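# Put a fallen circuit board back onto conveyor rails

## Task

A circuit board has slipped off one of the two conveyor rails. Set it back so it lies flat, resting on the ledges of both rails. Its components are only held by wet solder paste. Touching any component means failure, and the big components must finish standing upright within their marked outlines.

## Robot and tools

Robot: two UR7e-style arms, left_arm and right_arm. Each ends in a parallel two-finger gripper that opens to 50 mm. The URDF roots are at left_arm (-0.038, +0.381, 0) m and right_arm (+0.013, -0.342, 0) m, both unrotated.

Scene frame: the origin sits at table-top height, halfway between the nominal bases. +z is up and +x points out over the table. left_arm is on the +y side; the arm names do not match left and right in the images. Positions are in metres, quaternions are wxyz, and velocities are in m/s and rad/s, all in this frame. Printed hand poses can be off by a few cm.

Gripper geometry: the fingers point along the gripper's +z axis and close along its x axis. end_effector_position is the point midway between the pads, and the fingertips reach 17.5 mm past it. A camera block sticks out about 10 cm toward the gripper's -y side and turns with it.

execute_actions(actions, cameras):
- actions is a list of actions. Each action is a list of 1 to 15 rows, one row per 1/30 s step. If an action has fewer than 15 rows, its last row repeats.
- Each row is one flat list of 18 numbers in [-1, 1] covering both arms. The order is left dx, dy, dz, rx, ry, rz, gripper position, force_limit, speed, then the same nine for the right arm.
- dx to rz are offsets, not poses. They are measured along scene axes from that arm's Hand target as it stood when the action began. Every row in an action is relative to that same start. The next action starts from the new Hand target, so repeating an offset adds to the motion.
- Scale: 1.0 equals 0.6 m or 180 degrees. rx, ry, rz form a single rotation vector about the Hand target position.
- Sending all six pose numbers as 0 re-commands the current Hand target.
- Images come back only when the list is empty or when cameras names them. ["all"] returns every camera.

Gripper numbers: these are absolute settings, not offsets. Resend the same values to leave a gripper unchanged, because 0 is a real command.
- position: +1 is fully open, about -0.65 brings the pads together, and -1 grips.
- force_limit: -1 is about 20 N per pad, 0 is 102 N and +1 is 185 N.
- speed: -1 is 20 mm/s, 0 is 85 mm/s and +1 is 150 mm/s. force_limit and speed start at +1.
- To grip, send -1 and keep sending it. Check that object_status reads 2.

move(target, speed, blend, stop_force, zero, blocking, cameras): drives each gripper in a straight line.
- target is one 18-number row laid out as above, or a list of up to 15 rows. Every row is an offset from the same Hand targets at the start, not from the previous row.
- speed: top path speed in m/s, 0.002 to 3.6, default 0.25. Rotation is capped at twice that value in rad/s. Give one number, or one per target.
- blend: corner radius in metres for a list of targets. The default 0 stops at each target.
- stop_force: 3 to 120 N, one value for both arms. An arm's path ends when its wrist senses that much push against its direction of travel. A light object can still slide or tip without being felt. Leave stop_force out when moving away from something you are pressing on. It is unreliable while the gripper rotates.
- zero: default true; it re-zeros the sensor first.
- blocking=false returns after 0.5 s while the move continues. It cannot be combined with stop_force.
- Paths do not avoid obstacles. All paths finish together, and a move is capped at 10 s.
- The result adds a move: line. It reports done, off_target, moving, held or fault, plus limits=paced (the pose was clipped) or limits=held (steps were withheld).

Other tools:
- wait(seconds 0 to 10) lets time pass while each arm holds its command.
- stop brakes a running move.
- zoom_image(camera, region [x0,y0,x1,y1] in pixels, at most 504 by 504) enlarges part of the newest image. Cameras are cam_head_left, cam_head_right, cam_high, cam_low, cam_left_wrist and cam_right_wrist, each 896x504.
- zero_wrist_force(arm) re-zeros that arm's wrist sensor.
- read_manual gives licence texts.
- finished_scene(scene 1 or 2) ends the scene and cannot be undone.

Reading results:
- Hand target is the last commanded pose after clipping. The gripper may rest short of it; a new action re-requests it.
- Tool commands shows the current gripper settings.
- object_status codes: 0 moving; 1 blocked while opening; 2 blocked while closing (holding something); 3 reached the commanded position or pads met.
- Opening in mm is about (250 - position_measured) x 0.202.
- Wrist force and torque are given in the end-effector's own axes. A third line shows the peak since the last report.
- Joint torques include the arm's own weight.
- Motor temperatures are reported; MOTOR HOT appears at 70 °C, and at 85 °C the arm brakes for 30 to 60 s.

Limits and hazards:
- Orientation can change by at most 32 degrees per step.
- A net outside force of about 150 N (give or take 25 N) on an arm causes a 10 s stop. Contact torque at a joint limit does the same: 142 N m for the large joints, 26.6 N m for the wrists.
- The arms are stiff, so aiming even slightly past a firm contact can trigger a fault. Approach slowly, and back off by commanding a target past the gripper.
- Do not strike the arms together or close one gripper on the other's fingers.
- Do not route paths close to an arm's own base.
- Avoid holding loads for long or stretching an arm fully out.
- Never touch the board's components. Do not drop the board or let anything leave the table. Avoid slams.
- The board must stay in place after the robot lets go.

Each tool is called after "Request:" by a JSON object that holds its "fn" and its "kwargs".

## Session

Request:
{"fn": "execute_actions", "kwargs": {"actions": []}}

Request:
{"fn": "zoom_image", "kwargs": {"camera": "cam_high", "region": [300, 120, 520, 380]}}

Scene clock: 0.00 s.
left_arm: end_effector_position=(+0.1719, +0.4819, +0.1243) position_measured=3 object_status=3 end_effector_quat_wxyz=(-0.320, +0.110, +0.775, -0.534) | right_arm: end_effector_position=(+0.3520, +0.2258, +0.2512) position_measured=3 object_status=3 end_effector_quat_wxyz=(-0.092, +0.016, +0.971, -0.222)
Joint positions: left_arm=[0.393 -1.2 1.993 -1.05 -2.053 -0.521] | right_arm=[4.366 -2.333 -0.662 -2.201 1.599 -0.321]
Joint velocities: within noise
Joint torques (N m): no reading
Motor temperatures (°C): left_arm=[26 27 20 28 29 32] | right_arm=[22 23 29 28 30 33]
Wrist force (N): no reading
Wrist torque (N m): no reading
Wrist force, peak (N): no reading
Hand target: left_arm +0.1719, +0.4819, +0.1243; -0.320, +0.110, +0.775, -0.534 | right_arm +0.3520, +0.2258, +0.2512; -0.092, +0.016, +0.971, -0.222
Tool commands: left_gripper/position=+1.0 left_gripper/force_limit=+1.0 left_gripper/speed=+1.0 right_gripper/position=+1.0 right_gripper/force_limit=+1.0 right_gripper/speed=+1.0
camera_calibration:
cam_left_wrist: T_world_to_cam=[[-0.765443, 0.519123, 0.380274, -0.158322], [0.0620742, 0.647752, -0.759318, -0.213484], [-0.640503, -0.55761, -0.528041, 0.577972], [0, 0, 0, 1]] pos_world=[0.262258, 0.542756, 0.203297]
cam_right_wrist: T_world_to_cam=[[-0.981355, 0.0667043, 0.18026, 0.288744], [0.0461164, 0.992168, -0.116084, -0.191915], [-0.186592, -0.105607, -0.976745, 0.467325], [0, 0, 0, 1]] pos_world=[0.379409, 0.220504, 0.38213]

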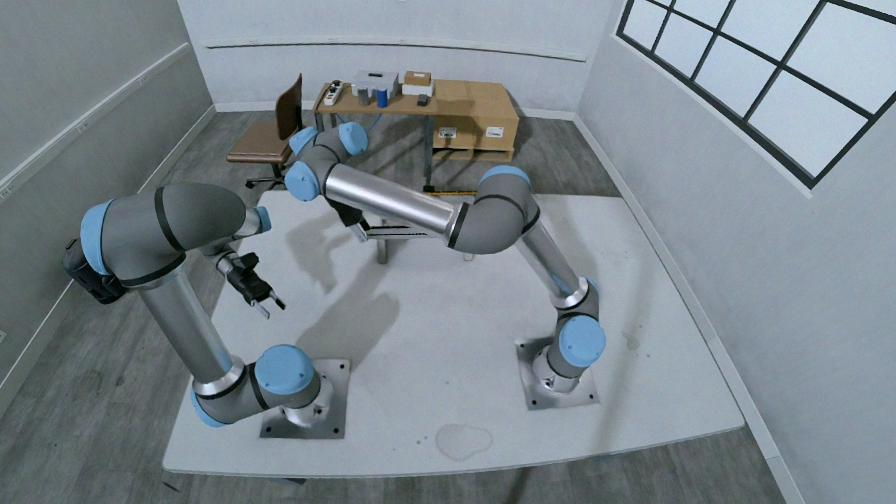

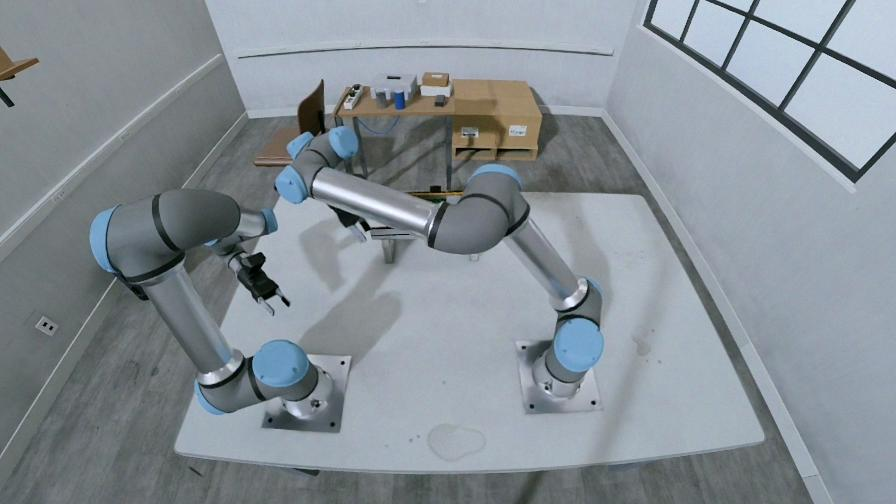

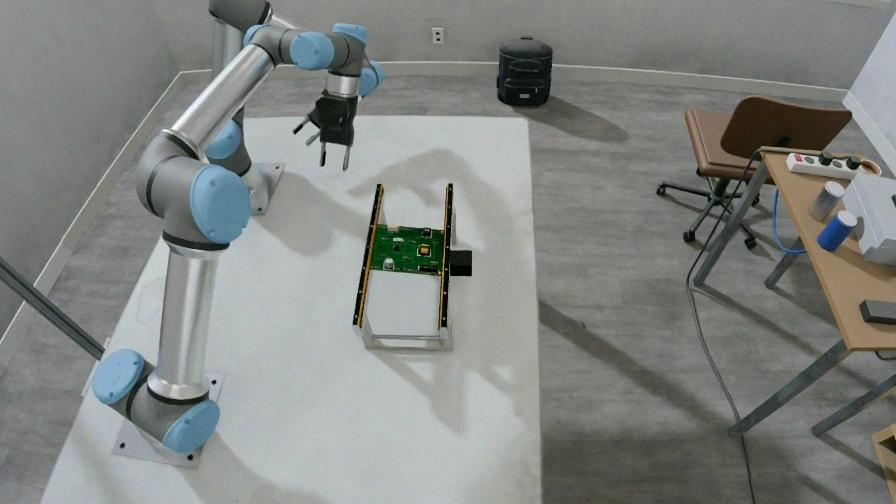

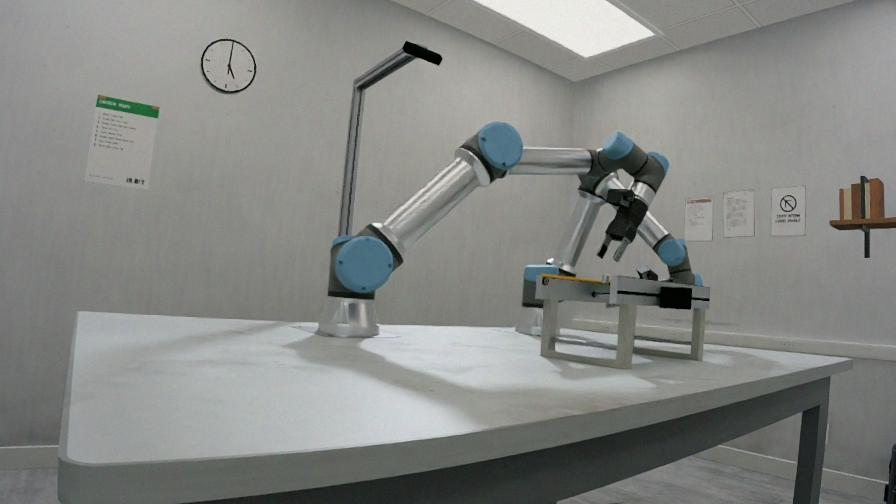

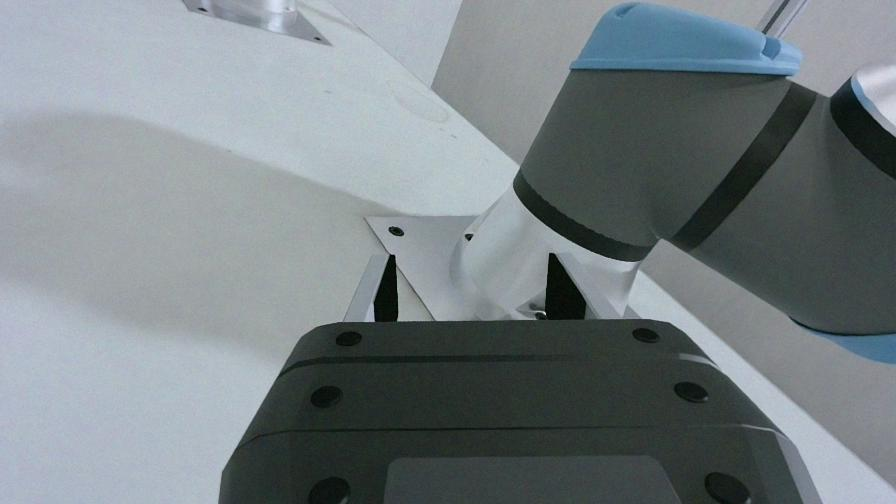

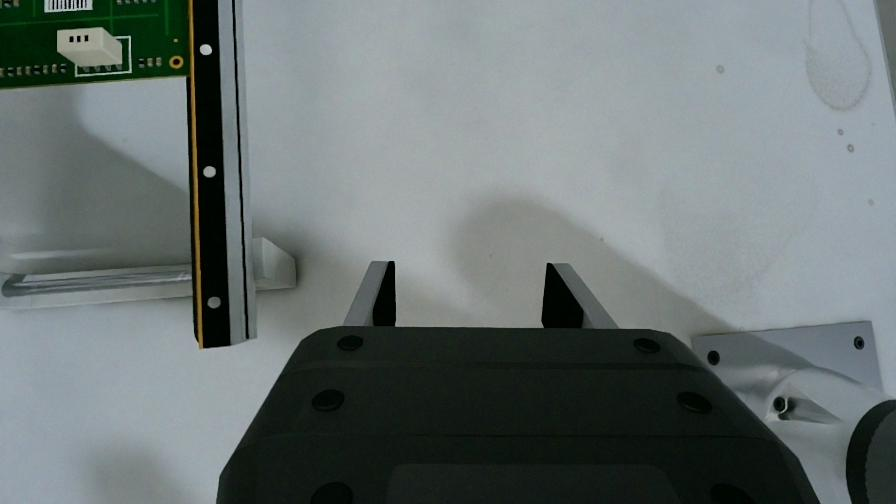

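Scaled by 1.938 from the camera's 896x504 image, which has a finer 1280x720 frame.

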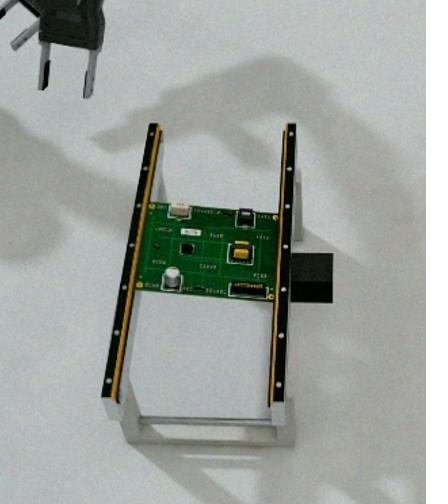

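Request:
{"fn": "move", "kwargs": {"target": [[0,0,0.1,0,0,0,1,1,1,0.05,-0.1,0.25,-0.0236,0.080,-0.307,1,1,1],[0.1,0,0.25,0.02,-0.04,0.04,1,1,1,0.247,-0.543,0.28,-0.0477,0.1617,-0.62,1,1,1],[0.612,-0.303,0.243,0.0754,-0.1517,0.1597,1,1,1,0.3133,-0.743,0.0313,-0.0716,0.2426,-0.93,1,1,1]], "speed": 0.7, "blend": [0.04,0.04,0], "cameras": ["cam_left_wrist","cam_right_wrist","cam_high"]}}

Request:
{"fn": "zoom_image", "kwargs": {"camera": "cam_right_wrist", "region": [280, 30, 620, 300]}}

Request:
{"fn": "zoom_image", "kwargs": {"camera": "cam_left_wrist", "region": [280, 30, 620, 300]}}

Scene clock: 3.03 s.
left_arm: end_effector_position=(+0.3785, +0.3932, +0.2754) position_measured=3 object_status=3 end_effector_quat_wxyz=(-0.126, +0.046, +0.854, -0.502) | right_arm: end_effector_position=(+0.5082, -0.1293, +0.3836) position_measured=3 object_status=3 end_effector_quat_wxyz=(-0.456, +0.805, +0.369, -0.092)
Joint positions: left_arm=[0.195 -1.4 1.707 -1.14 -2.464 -0.901] | right_arm=[3.422 -1.872 -1.253 -2.047 2.457 0.771]
Joint torques (N m): left_arm=[11.29 -33.66 -27.62 1.46 -1.67 1.09] | right_arm=[-3.8 32.24 13.35 0.33 2.41 -1.72]
Wrist force (N): left_arm=[0.1 0.1 -0.3] | right_arm=[-0.7 1.1 -1.0]
Wrist torque (N m): left_arm=[0.02 -0.14 -0.09] | right_arm=[-0.06 0.19 0.08]
Wrist force, peak (N): left_arm=[-12.9 -3.4 2.8] | right_arm=[-17.5 18.0 -7.6]
Hand target: left_arm +0.3785, +0.3932, +0.2755; -0.126, +0.046, +0.854, -0.502 (not the last commanded pose) | right_arm +0.5082, -0.1293, +0.3835; -0.456, +0.805, +0.369, -0.092 (not the last commanded pose)
Off the commanded pose: left_arm 0.186 m, 17 deg | right_arm 0.149 m, 45 deg.
move: held (left_arm, right_arm; a check stopped the path); path passed 2 of 3 targets; limits=held
pose unreachable (left arm): on one or more control steps of this call, first in action 0 (counted from 0), this arm could not follow its commanded pose, so it was not sent that pose on those steps. It may still have moved: this result reports where it is.
cause: moving toward the commanded pose would bring two parts of the arm too close to each other (its gripper and another part of the arm, with joints 4 (wrist 1) to 6 (wrist 3) between them, 3 mm apart when it was first held).
pose unreachable (right arm): on one or more control steps of this call, first in action 0 (counted from 0), this arm could not follow its commanded pose, so it was not sent that pose on those steps. It may still have moved: this result reports where it is.
cause: moving toward the commanded pose would bring two parts of the arm too close to each other (its gripper and another part of the arm, with joints 4 (wrist 1) to 6 (wrist 3) between them, 5 mm apart when it was first held).
camera_calibration:
cam_left_wrist: T_world_to_cam=[[-0.961452, 0.214278, 0.172322, 0.239801], [0.05377, 0.761099, -0.646404, -0.126618], [-0.269664, -0.61222, -0.743282, 0.681125], [0, 0, 0, 1]] pos_world=[0.42104, 0.461983, 0.383098]
cam_right_wrist: T_world_to_cam=[[0.710191, 0.675478, 0.198389, -0.346063], [0.644772, -0.51093, -0.568524, -0.15651], [-0.282662, 0.531677, -0.798387, 0.651092], [0, 0, 0, 1]] pos_world=[0.530724, -0.192378, 0.499498]
Images, in order (width x height): cam_high 896x504, cam_left_wrist 896x504, cam_right_wrist 896x504.

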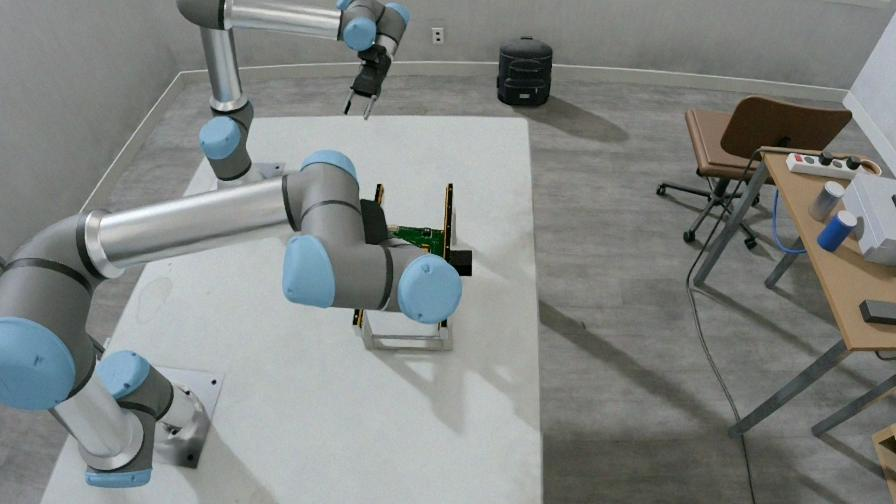

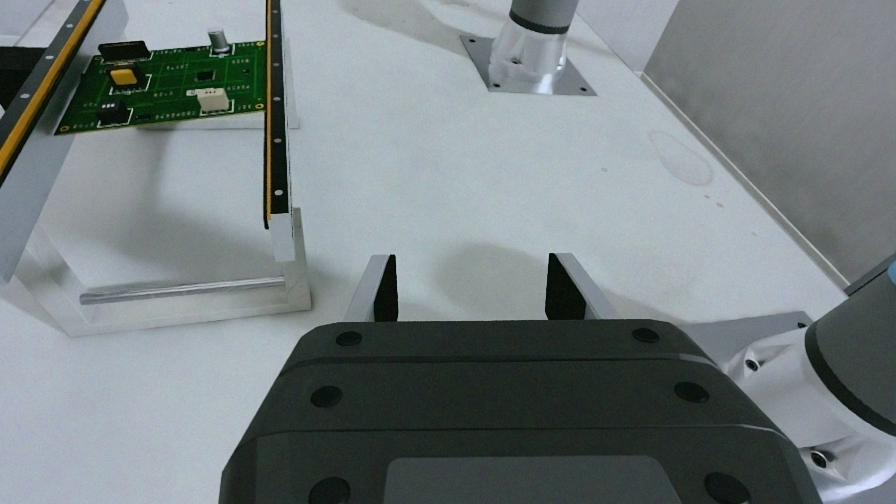

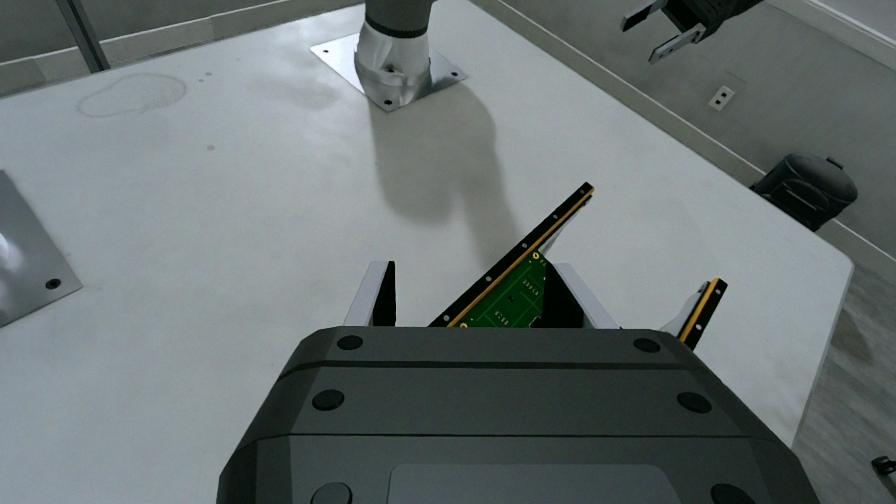

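Scaled by 1.482 from the camera's 896x504 image, which has a finer 1280x720 frame.

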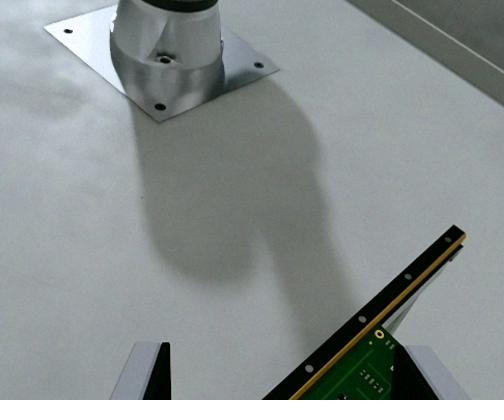

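Scaled by 1.482 from the camera's 896x504 image, which has a finer 1280x720 frame.

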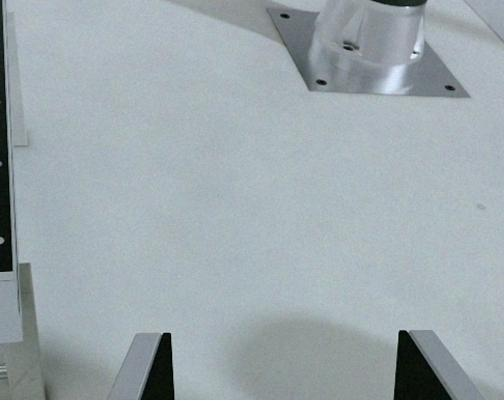

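Request:
{"fn": "move", "kwargs": {"target": [[0.268,-0.155,0.041,0.2256,-0.0757,0.0438,1,1,1,0.0528,0.2738,0,-0.2058,-0.0176,-0.2524,1,1,1],[0.268,-0.155,0.041,0.2256,-0.0757,0.0438,1,1,1,0.0528,0.2738,-0.2217,-0.2058,-0.0176,-0.2524,1,1,1]], "speed": 0.4, "blend": [0.03,0], "cameras": ["cam_left_wrist","cam_right_wrist"]}}

Scene clock: 5.60 s.
left_arm: end_effector_position=(+0.5393, +0.3002, +0.3000) position_measured=3 object_status=3 end_effector_quat_wxyz=(+0.000, +0.000, +0.985, -0.174) | right_arm: end_effector_position=(+0.5399, +0.0349, +0.2506) position_measured=3 object_status=3 end_effector_quat_wxyz=(-0.174, +0.985, +0.000, +0.000)
Joint positions: left_arm=[-0.219 -1.399 1.515 -1.765 -1.912 -1.802] | right_arm=[3.866 -1.833 -1.573 -1.069 1.83 2.327]
Joint torques (N m): left_arm=[-6.01 -38.42 -33.46 -2.39 0.48 -1.27] | right_arm=[8.31 38.6 16.19 6.24 -0.94 0.11]
Wrist force (N): left_arm=[0.5 0.0 -1.9] | right_arm=[0.3 0.7 -0.7]
Wrist torque (N m): left_arm=[-0.09 -0.44 -0.24] | right_arm=[0.14 -0.01 -0.16]
Wrist force, peak (N): left_arm=[-0.2 -1.3 -2.1] | right_arm=[0.0 -2.8 -4.3]
Hand target: left_arm +0.5393, +0.3002, +0.3001; +0.000, +0.000, +0.985, -0.174 | right_arm +0.5399, +0.0350, +0.2505; -0.174, +0.985, +0.000, +0.000
Off the commanded pose: left_arm 0.000 m, 0 deg | right_arm 0.000 m, 0 deg.
move: done
camera_calibration:
cam_left_wrist: T_world_to_cam=[[-0.999951, 0.0048051, 0.00869837, 0.542838], [0.00495131, 0.999845, 0.0168665, -0.29299], [-0.00861598, 0.0169087, -0.99982, 0.43318], [0, 0, 0, 1]] pos_world=[0.547994, 0.283012, 0.433322]
cam_right_wrist: T_world_to_cam=[[0.999951, 0.00443685, 0.0088334, -0.53863], [0.00454953, -0.999908, -0.0127773, 0.0548537], [0.0087759, 0.0128168, -0.999879, 0.37776], [0, 0, 0, 1]] pos_world=[0.535039, 0.0523968, 0.383174]
Images, in order (width x height): cam_left_wrist 896x504, cam_right_wrist 896x504.

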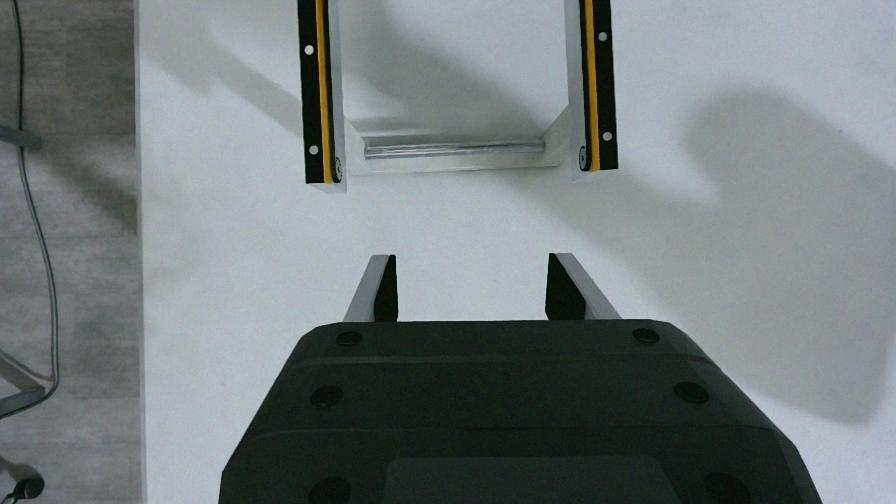

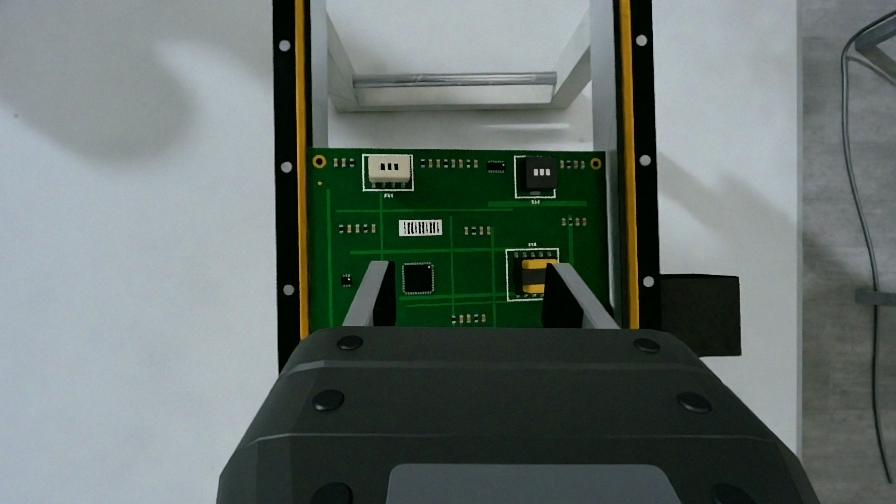

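Request:
{"fn": "move", "kwargs": {"target": [0.0128,-0.117,-0.133,-0.1944,0,0,1,1,1,0.0118,-0.3083,-0.0508,0.1944,0,0,1,1,1], "speed": 0.35, "cameras": ["cam_left_wrist","cam_right_wrist"]}}

Request:
{"fn": "zoom_image", "kwargs": {"camera": "cam_right_wrist", "region": [250, 20, 650, 260]}}

Request:
{"fn": "zoom_image", "kwargs": {"camera": "cam_left_wrist", "region": [250, 20, 650, 260]}}

Scene clock: 7.33 s.
left_arm: end_effector_position=(+0.5470, +0.2301, +0.2203) position_measured=3 object_status=3 end_effector_quat_wxyz=(+0.000, +0.000, +0.887, -0.462) | right_arm: end_effector_position=(+0.5470, -0.1500, +0.2200) position_measured=3 object_status=3 end_effector_quat_wxyz=(-0.462, +0.887, +0.000, +0.000)
Joint positions: left_arm=[-0.124 -1.225 1.793 -2.311 -2.52 -1.783] | right_arm=[3.356 -1.826 -1.955 -0.635 2.499 1.935]
Joint torques (N m): left_arm=[-12.98 -27.42 -23.4 -5.59 -3.02 1.21] | right_arm=[-9.54 35.95 19.15 5.39 4.09 -1.5]
Wrist force (N): left_arm=[0.4 0.2 -0.4] | right_arm=[-0.7 1.1 -1.6]
Wrist torque (N m): left_arm=[0.03 -0.25 -0.04] | right_arm=[-0.05 0.22 -0.10]
Wrist force, peak (N): left_arm=[0.8 -0.2 -3.2] | right_arm=[-0.6 4.0 -3.5]
Hand target: left_arm +0.5470, +0.2300, +0.2203; +0.000, +0.000, +0.887, -0.462 | right_arm +0.5470, -0.1500, +0.2200; -0.462, +0.887, +0.000, +0.000
Off the commanded pose: left_arm 0.000 m, 0 deg | right_arm 0.000 m, 0 deg.
move: done
camera_calibration:
cam_left_wrist: T_world_to_cam=[[-0.999951, 0.00884196, 0.00442773, 0.551479], [0.00485098, 0.828797, -0.559529, -0.0550575], [-0.00861702, -0.55948, -0.828799, 0.449629], [0, 0, 0, 1]] pos_world=[0.555594, 0.292314, 0.339404]
cam_right_wrist: T_world_to_cam=[[0.999951, -0.00143002, 0.00977982, -0.545728], [0.00454871, -0.811882, -0.583804, 0.0233432], [0.00877491, 0.58382, -0.811836, 0.393858], [0, 0, 0, 1]] pos_world=[0.542139, -0.211771, 0.338713]
Images, in order (width x height): cam_left_wrist 896x504, cam_right_wrist 896x504.

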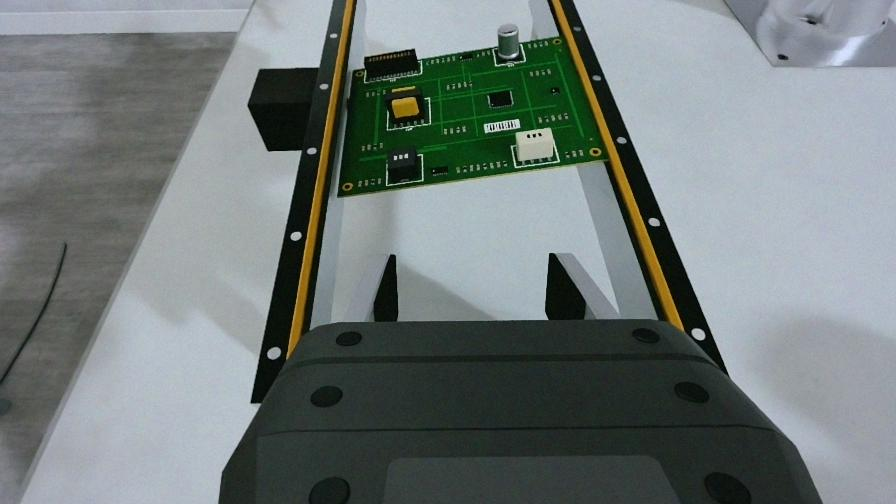

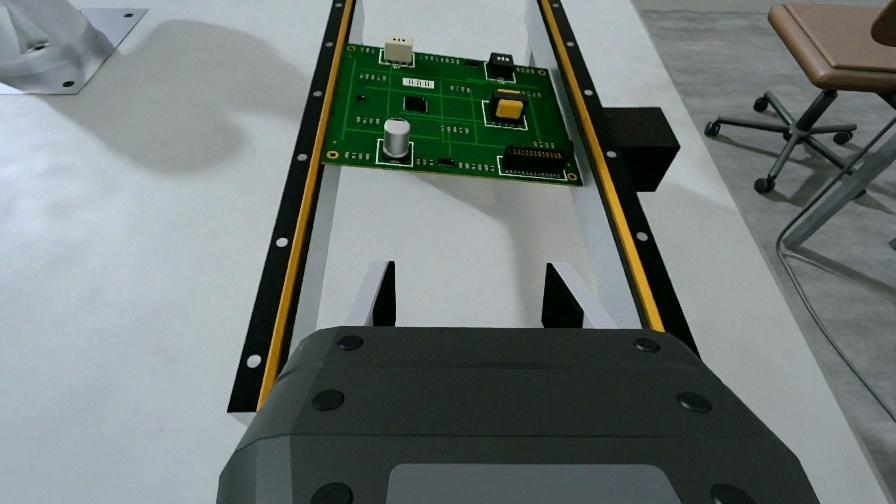

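Scaled by 1.260 from the camera's 896x504 image, which has a finer 1280x720 frame.

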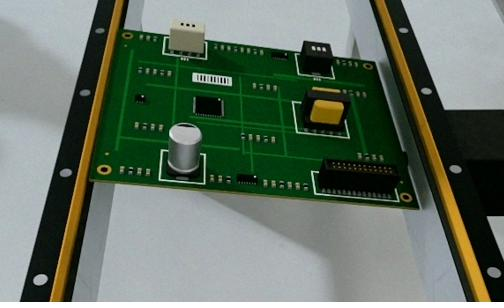

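Scaled by 1.260 from the camera's 896x504 image, which has a finer 1280x720 frame.

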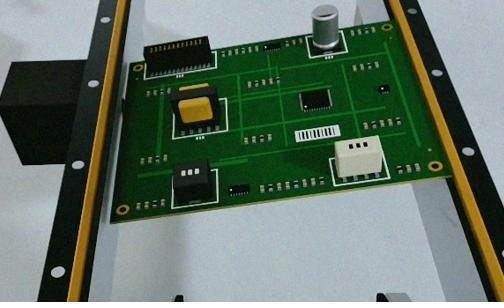

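Request:
{"fn": "move", "kwargs": {"target": [[-0.0058,-0.05,-0.1005,-0.0006,0.0489,0.0083,1,1,1,0.001,0.0833,-0.1,-0.0006,0.0489,0.0083,1,1,1],[-0.0058,-0.1033,-0.1638,-0.0006,0.0489,0.0083,1,1,1,0.001,0.125,-0.1633,-0.0006,0.0489,0.0083,1,1,1],[-0.0058,-0.2055,-0.1638,-0.0006,0.0489,0.0083,1,1,1,0.001,0.2253,-0.1633,-0.0006,0.0489,0.0083,1,1,1]], "speed": [0.2,0.15,0.1], "blend": [0.01,0.005,0], "stop_force": 25, "cameras": ["cam_left_wrist","cam_right_wrist"]}}

Scene clock: 10.70 s.
left_arm: end_effector_position=(+0.5435, +0.1067, +0.1220) position_measured=3 object_status=3 end_effector_quat_wxyz=(-0.062, -0.047, +0.884, -0.461) | right_arm: end_effector_position=(+0.5476, -0.0149, +0.1220) position_measured=3 object_status=3 end_effector_quat_wxyz=(-0.460, +0.885, -0.024, -0.074)
Joint positions: left_arm=[-0.326 -1.012 1.833 -2.729 -2.498 -2.171] | right_arm=[3.578 -2.101 -1.912 -0.288 2.476 2.264]
Joint torques (N m): left_arm=[3.96 -47.09 -12.31 -5.64 -2.94 -1.23] | right_arm=[6.82 53.37 8.27 5.15 3.77 1.88]
Wrist force (N): left_arm=[0.2 0.2 -0.7] | right_arm=[-0.7 1.5 -1.6]
Wrist torque (N m): left_arm=[0.01 -0.19 -0.10] | right_arm=[0.01 0.27 -0.07]
Wrist force, peak (N): left_arm=[0.5 -1.5 -3.1] | right_arm=[-1.3 0.7 -4.8]
Hand target: left_arm +0.5435, +0.1067, +0.1220; -0.062, -0.047, +0.884, -0.461 | right_arm +0.5476, -0.0148, +0.1220; -0.460, +0.885, -0.024, -0.074
Off the commanded pose: left_arm 0.000 m, 0 deg | right_arm 0.000 m, 0 deg.
move: done
camera_calibration:
cam_left_wrist: T_world_to_cam=[[-0.987417, -0.0168165, 0.157241, 0.526823], [-0.102245, 0.826428, -0.553682, 0.0499129], [-0.120637, -0.562792, -0.817748, 0.358956], [0, 0, 0, 1]] pos_world=[0.568601, 0.169627, 0.238333]
cam_right_wrist: T_world_to_cam=[[0.989374, 0.0244136, -0.143327, -0.52031], [-0.0636195, -0.813721, -0.577764, 0.112446], [-0.130734, 0.580743, -0.803521, 0.310708], [0, 0, 0, 1]] pos_world=[0.562555, -0.0762392, 0.240053]
Images, in order (width x height): cam_left_wrist 896x504, cam_right_wrist 896x504.

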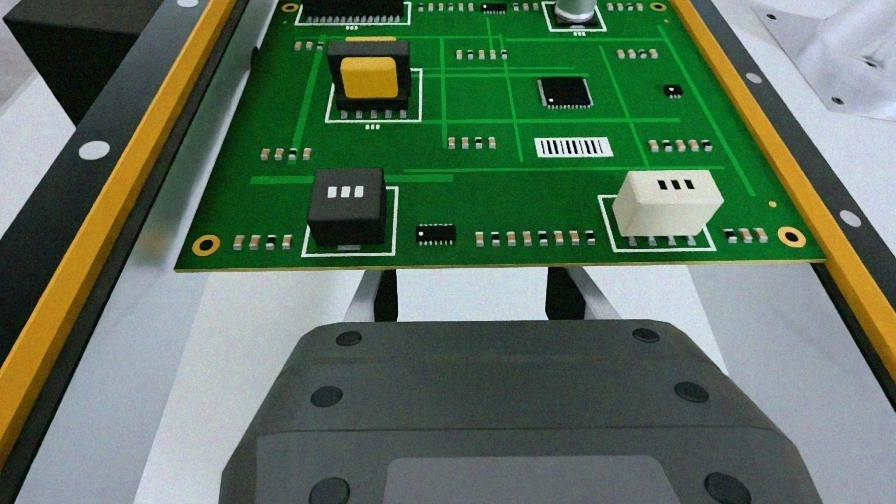

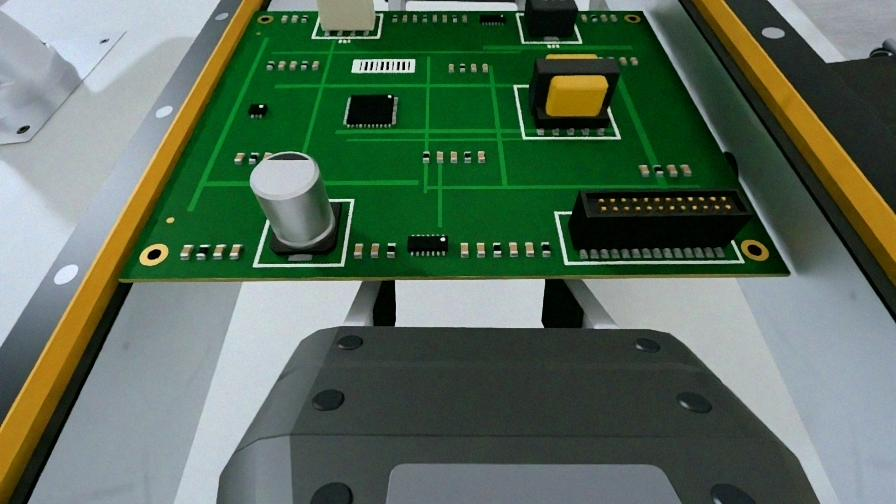

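Request:
{"fn": "move", "kwargs": {"target": [[0,0,0.0225,0,0,0,1,1,1,0,0,0.0225,0,0,0,1,1,1],[0,0,0.0358,0,0.0222,0,1,1,1,0,0,0.0358,0,0.0222,0,1,1,1],[-0.01,0,0.0392,0,0.0222,0,1,1,1,-0.01,0,0.0392,0,0.0222,0,1,1,1],[-0.01,0,0.1,0,0.0222,0,1,1,1,-0.01,0,0.1,0,0.0222,0,1,1,1],[0.0013,0,0.1,0.0006,-0.0489,-0.0022,1,1,1,-0.0017,0,0.1,0.0006,-0.0489,-0.0022,1,1,1]], "speed": [0.03,0.03,0.03,0.04,0.05], "stop_force": 15, "cameras": ["cam_left_wrist","cam_right_wrist"]}}

Scene clock: 17.23 s.
left_arm: end_effector_position=(+0.5443, +0.1067, +0.1820) position_measured=3 object_status=3 end_effector_quat_wxyz=(+0.004, -0.008, +0.887, -0.463) | right_arm: end_effector_position=(+0.5466, -0.0148, +0.1820) position_measured=3 object_status=3 end_effector_quat_wxyz=(-0.461, +0.887, +0.008, -0.004)
Joint positions: left_arm=[-0.338 -1.125 1.85 -2.759 -2.448 -2.146] | right_arm=[3.598 -1.975 -1.939 -0.255 2.406 2.254]
Joint torques (N m): left_arm=[7.42 -33.79 -29.03 -0.78 -2.84 -1.31] | right_arm=[-10.24 29.71 30.56 0.98 3.79 1.99]
Wrist force (N): left_arm=[0.4 1.0 -0.9] | right_arm=[-0.7 2.0 -1.2]
Wrist torque (N m): left_arm=[0.04 -0.25 -0.09] | right_arm=[0.01 0.23 0.01]
Wrist force, peak (N): left_arm=[0.7 1.4 -1.3] | right_arm=[-1.1 3.1 -2.1]
Hand target: left_arm +0.5443, +0.1067, +0.1820; +0.004, -0.008, +0.887, -0.463 | right_arm +0.5466, -0.0148, +0.1820; -0.461, +0.887, +0.008, -0.004
Off the commanded pose: left_arm 0.000 m, 0 deg | right_arm 0.000 m, 0 deg.
move: done
camera_calibration:
cam_left_wrist: T_world_to_cam=[[-0.999941, -0.0100168, 0.00423477, 0.552162], [-0.0106682, 0.827877, -0.560808, 0.0345954], [0.00211163, -0.56082, -0.827935, 0.342949], [0, 0, 0, 1]] pos_world=[0.551775, 0.169223, 0.301003]
cam_right_wrist: T_world_to_cam=[[0.999794, 0.017729, 0.00993148, -0.544367], [0.0201951, -0.812479, -0.58264, 0.102169], [-0.00226049, 0.582721, -0.812669, 0.290254], [0, 0, 0, 1]] pos_world=[0.542847, -0.0764756, 0.300815]
Images, in order (width x height): cam_left_wrist 896x504, cam_right_wrist 896x504.

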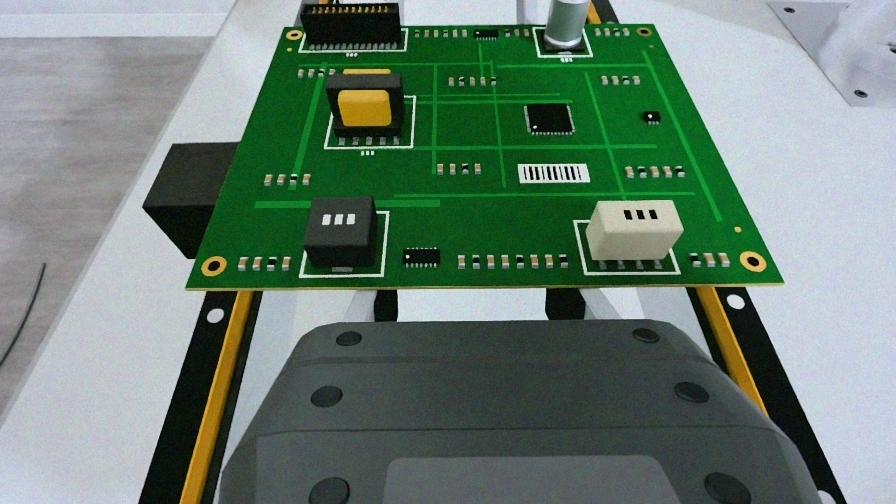

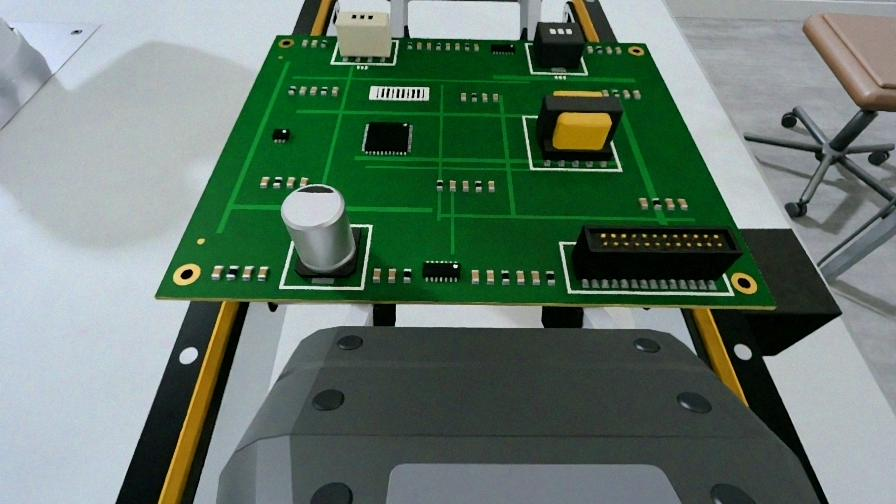

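Request:
{"fn": "move", "kwargs": {"target": [-0.0015,0,-0.055,0,0,0,1,1,1,-0.0005,0,-0.055,0,0,0,1,1,1], "speed": 0.06, "cameras": ["cam_left_wrist","cam_right_wrist"]}}

Request:
{"fn": "zoom_image", "kwargs": {"camera": "cam_right_wrist", "region": [100, 200, 350, 330]}}

Request:
{"fn": "zoom_image", "kwargs": {"camera": "cam_right_wrist", "region": [600, 200, 850, 330]}}

Request:
{"fn": "zoom_image", "kwargs": {"camera": "cam_left_wrist", "region": [130, 200, 380, 330]}}

Request:
{"fn": "zoom_image", "kwargs": {"camera": "cam_left_wrist", "region": [600, 200, 850, 330]}}

Scene clock: 18.60 s.
left_arm: end_effector_position=(+0.5434, +0.1067, +0.1490) position_measured=3 object_status=3 end_effector_quat_wxyz=(+0.004, -0.008, +0.887, -0.463) | right_arm: end_effector_position=(+0.5462, -0.0149, +0.1489) position_measured=3 object_status=3 end_effector_quat_wxyz=(-0.461, +0.887, +0.008, -0.005)
Joint positions: left_arm=[-0.338 -1.07 1.875 -2.839 -2.448 -2.147] | right_arm=[3.598 -2.036 -1.962 -0.172 2.406 2.255]
Joint torques (N m): left_arm=[-13.12 -44.94 -27.32 -0.85 -0.79 -1.04] | right_arm=[9.16 50.67 28.28 0.43 0.31 2.68]
Wrist force (N): left_arm=[0.3 1.2 -0.8] | right_arm=[-0.6 2.0 -1.6]
Wrist torque (N m): left_arm=[0.06 -0.26 -0.10] | right_arm=[0.02 0.23 -0.01]
Wrist force, peak (N): left_arm=[0.3 2.6 -0.2] | right_arm=[-1.2 2.9 -1.3]
Hand target: left_arm +0.5434, +0.1067, +0.1490; +0.004, -0.008, +0.887, -0.463 | right_arm +0.5463, -0.0148, +0.1490; -0.461, +0.887, +0.008, -0.004
Off the commanded pose: left_arm 0.000 m, 0 deg | right_arm 0.000 m, 0 deg.
move: done
camera_calibration:
cam_left_wrist: T_world_to_cam=[[-0.999939, -0.0101253, 0.00443009, 0.551369], [-0.0108678, 0.827921, -0.560739, 0.0160244], [0.0020099, -0.560753, -0.827981, 0.315659], [0, 0, 0, 1]] pos_world=[0.550875, 0.169323, 0.267903]
cam_right_wrist: T_world_to_cam=[[0.999797, 0.0177453, 0.00956958, -0.543541], [0.0199978, -0.81256, -0.582535, 0.0828825], [-0.00256141, 0.582608, -0.812749, 0.263586], [0, 0, 0, 1]] pos_world=[0.542448, -0.0765753, 0.267713]
Images, in order (width x height): cam_left_wrist 896x504, cam_right_wrist 896x504.

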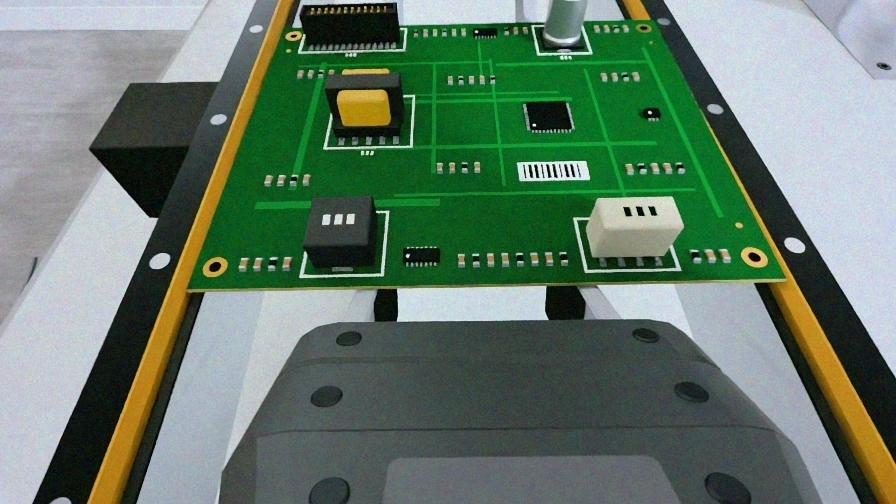

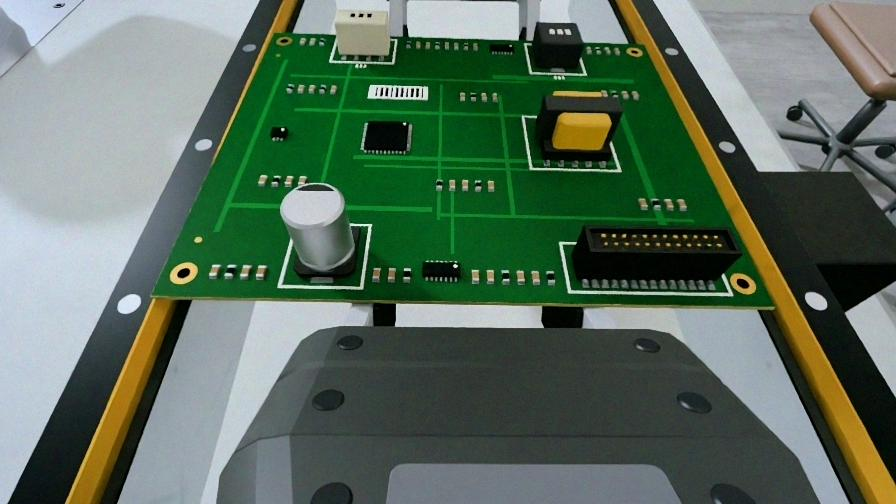

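Scaled by 2.016 from the camera's 896x504 image, which has a finer 1280x720 frame.

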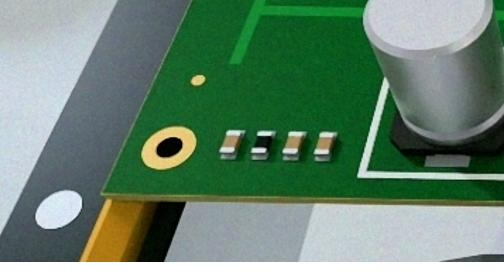

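Scaled by 2.016 from the camera's 896x504 image, which has a finer 1280x720 frame.

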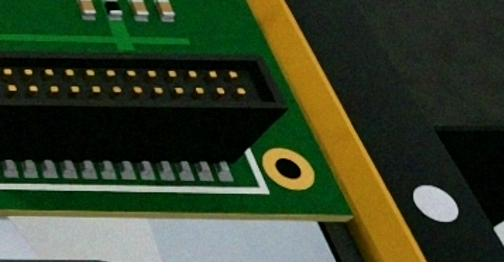

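Scaled by 2.016 from the camera's 896x504 image, which has a finer 1280x720 frame.

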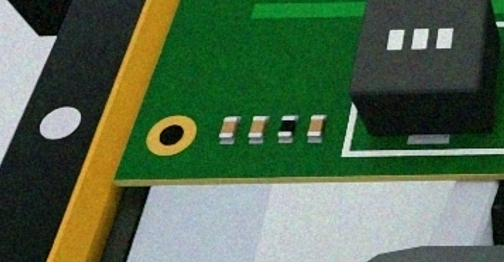

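Scaled by 2.016 from the camera's 896x504 image, which has a finer 1280x720 frame.

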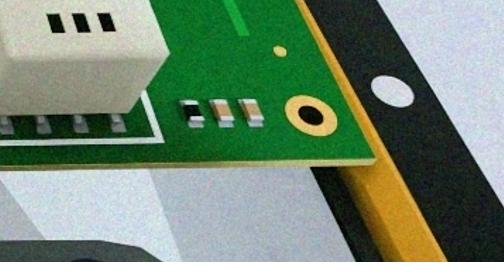

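Request:
{"fn": "move", "kwargs": {"target": [0.0022,0,-0.002,0,0,0.0028,1,1,1,0.0045,0,-0.002,0,0,0.0028,1,1,1], "speed": 0.03, "cameras": ["cam_left_wrist","cam_right_wrist"]}}

Request:
{"fn": "zoom_image", "kwargs": {"camera": "cam_right_wrist", "region": [100, 200, 350, 330]}}

Request:
{"fn": "zoom_image", "kwargs": {"camera": "cam_right_wrist", "region": [600, 200, 850, 330]}}

Request:
{"fn": "zoom_image", "kwargs": {"camera": "cam_left_wrist", "region": [130, 200, 380, 330]}}

Request:
{"fn": "zoom_image", "kwargs": {"camera": "cam_left_wrist", "region": [600, 200, 850, 330]}}

Scene clock: 19.83 s.
left_arm: end_effector_position=(+0.5448, +0.1067, +0.1478) position_measured=3 object_status=3 end_effector_quat_wxyz=(+0.006, -0.012, +0.887, -0.463) | right_arm: end_effector_position=(+0.5490, -0.0148, +0.1478) position_measured=3 object_status=3 end_effector_quat_wxyz=(-0.461, +0.887, +0.012, -0.007)
Joint positions: left_arm=[-0.339 -1.067 1.877 -2.854 -2.444 -2.16] | right_arm=[3.594 -2.043 -1.95 -0.189 2.413 2.238]
Joint torques (N m): left_arm=[-12.44 -37 -14.97 -2.82 -1.35 1.09] | right_arm=[-4.56 43.28 13.89 4.67 2.25 1.17]
Wrist force (N): left_arm=[0.5 1.3 -0.6] | right_arm=[-0.7 2.4 -1.6]
Wrist torque (N m): left_arm=[0.08 -0.25 -0.04] | right_arm=[0.03 0.20 -0.04]
Wrist force, peak (N): left_arm=[0.1 1.7 -0.9] | right_arm=[-0.8 2.4 -1.5]
Hand target: left_arm +0.5447, +0.1067, +0.1478; +0.006, -0.012, +0.887, -0.463 | right_arm +0.5490, -0.0148, +0.1478; -0.461, +0.887, +0.012, -0.007
Off the commanded pose: left_arm 0.000 m, 0 deg | right_arm 0.000 m, 0 deg.
move: done
camera_calibration:
cam_left_wrist: T_world_to_cam=[[-0.999808, -0.019143, 0.00423623, 0.553671], [-0.0182247, 0.827746, -0.560807, 0.0194638], [0.007229, -0.560777, -0.827936, 0.311779], [0, 0, 0, 1]] pos_world=[0.551665, 0.169326, 0.266703]
cam_right_wrist: T_world_to_cam=[[0.999596, 0.0266696, 0.00985928, -0.546216], [0.0274184, -0.812272, -0.582634, 0.078149], [-0.0075302, 0.582668, -0.812675, 0.265293], [0, 0, 0, 1]] pos_world=[0.54585, -0.0765322, 0.266514]
Images, in order (width x height): cam_left_wrist 896x504, cam_right_wrist 896x504.

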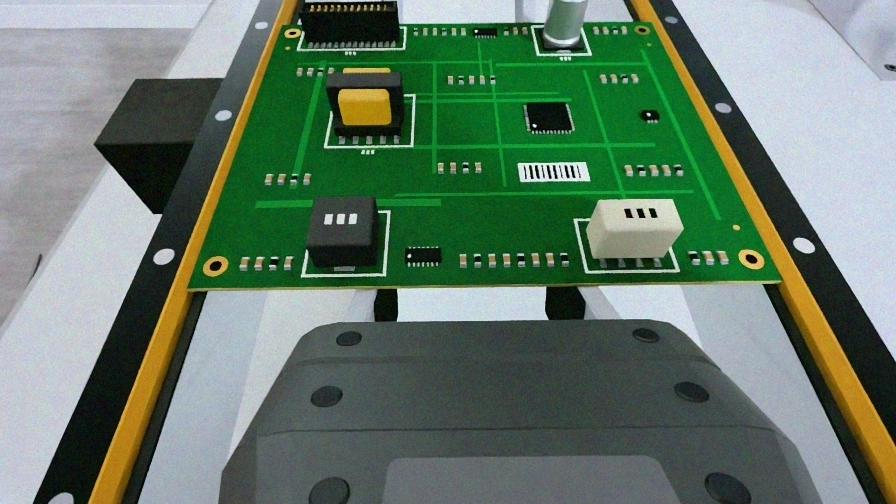

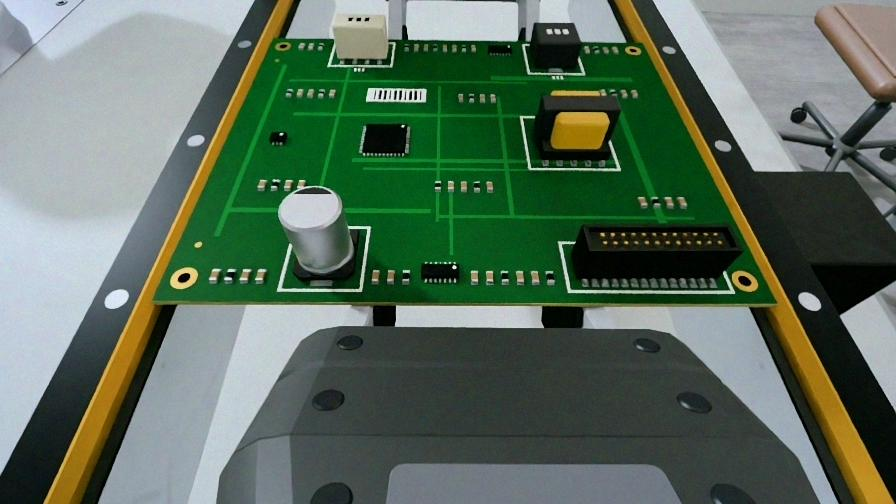

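Scaled by 2.016 from the camera's 896x504 image, which has a finer 1280x720 frame.

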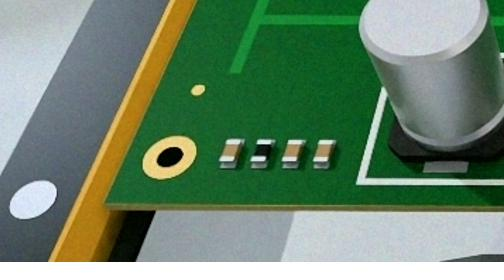

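Scaled by 2.016 from the camera's 896x504 image, which has a finer 1280x720 frame.

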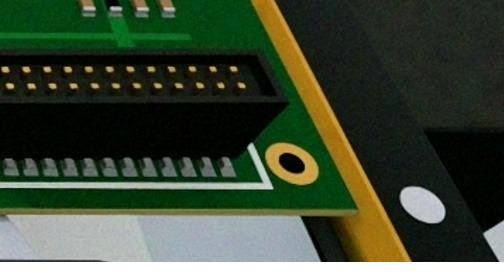

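Scaled by 2.016 from the camera's 896x504 image, which has a finer 1280x720 frame.

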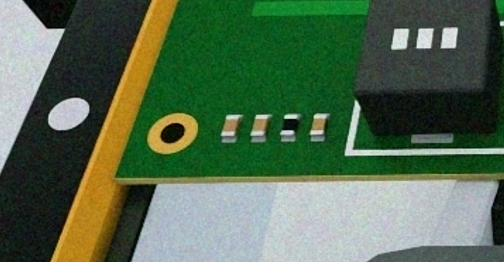

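Scaled by 2.016 from the camera's 896x504 image, which has a finer 1280x720 frame.

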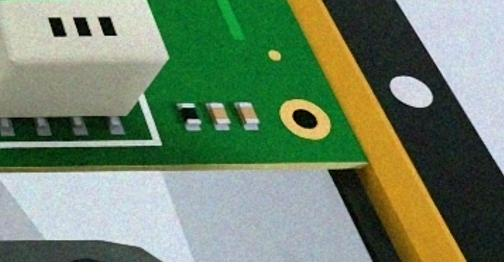

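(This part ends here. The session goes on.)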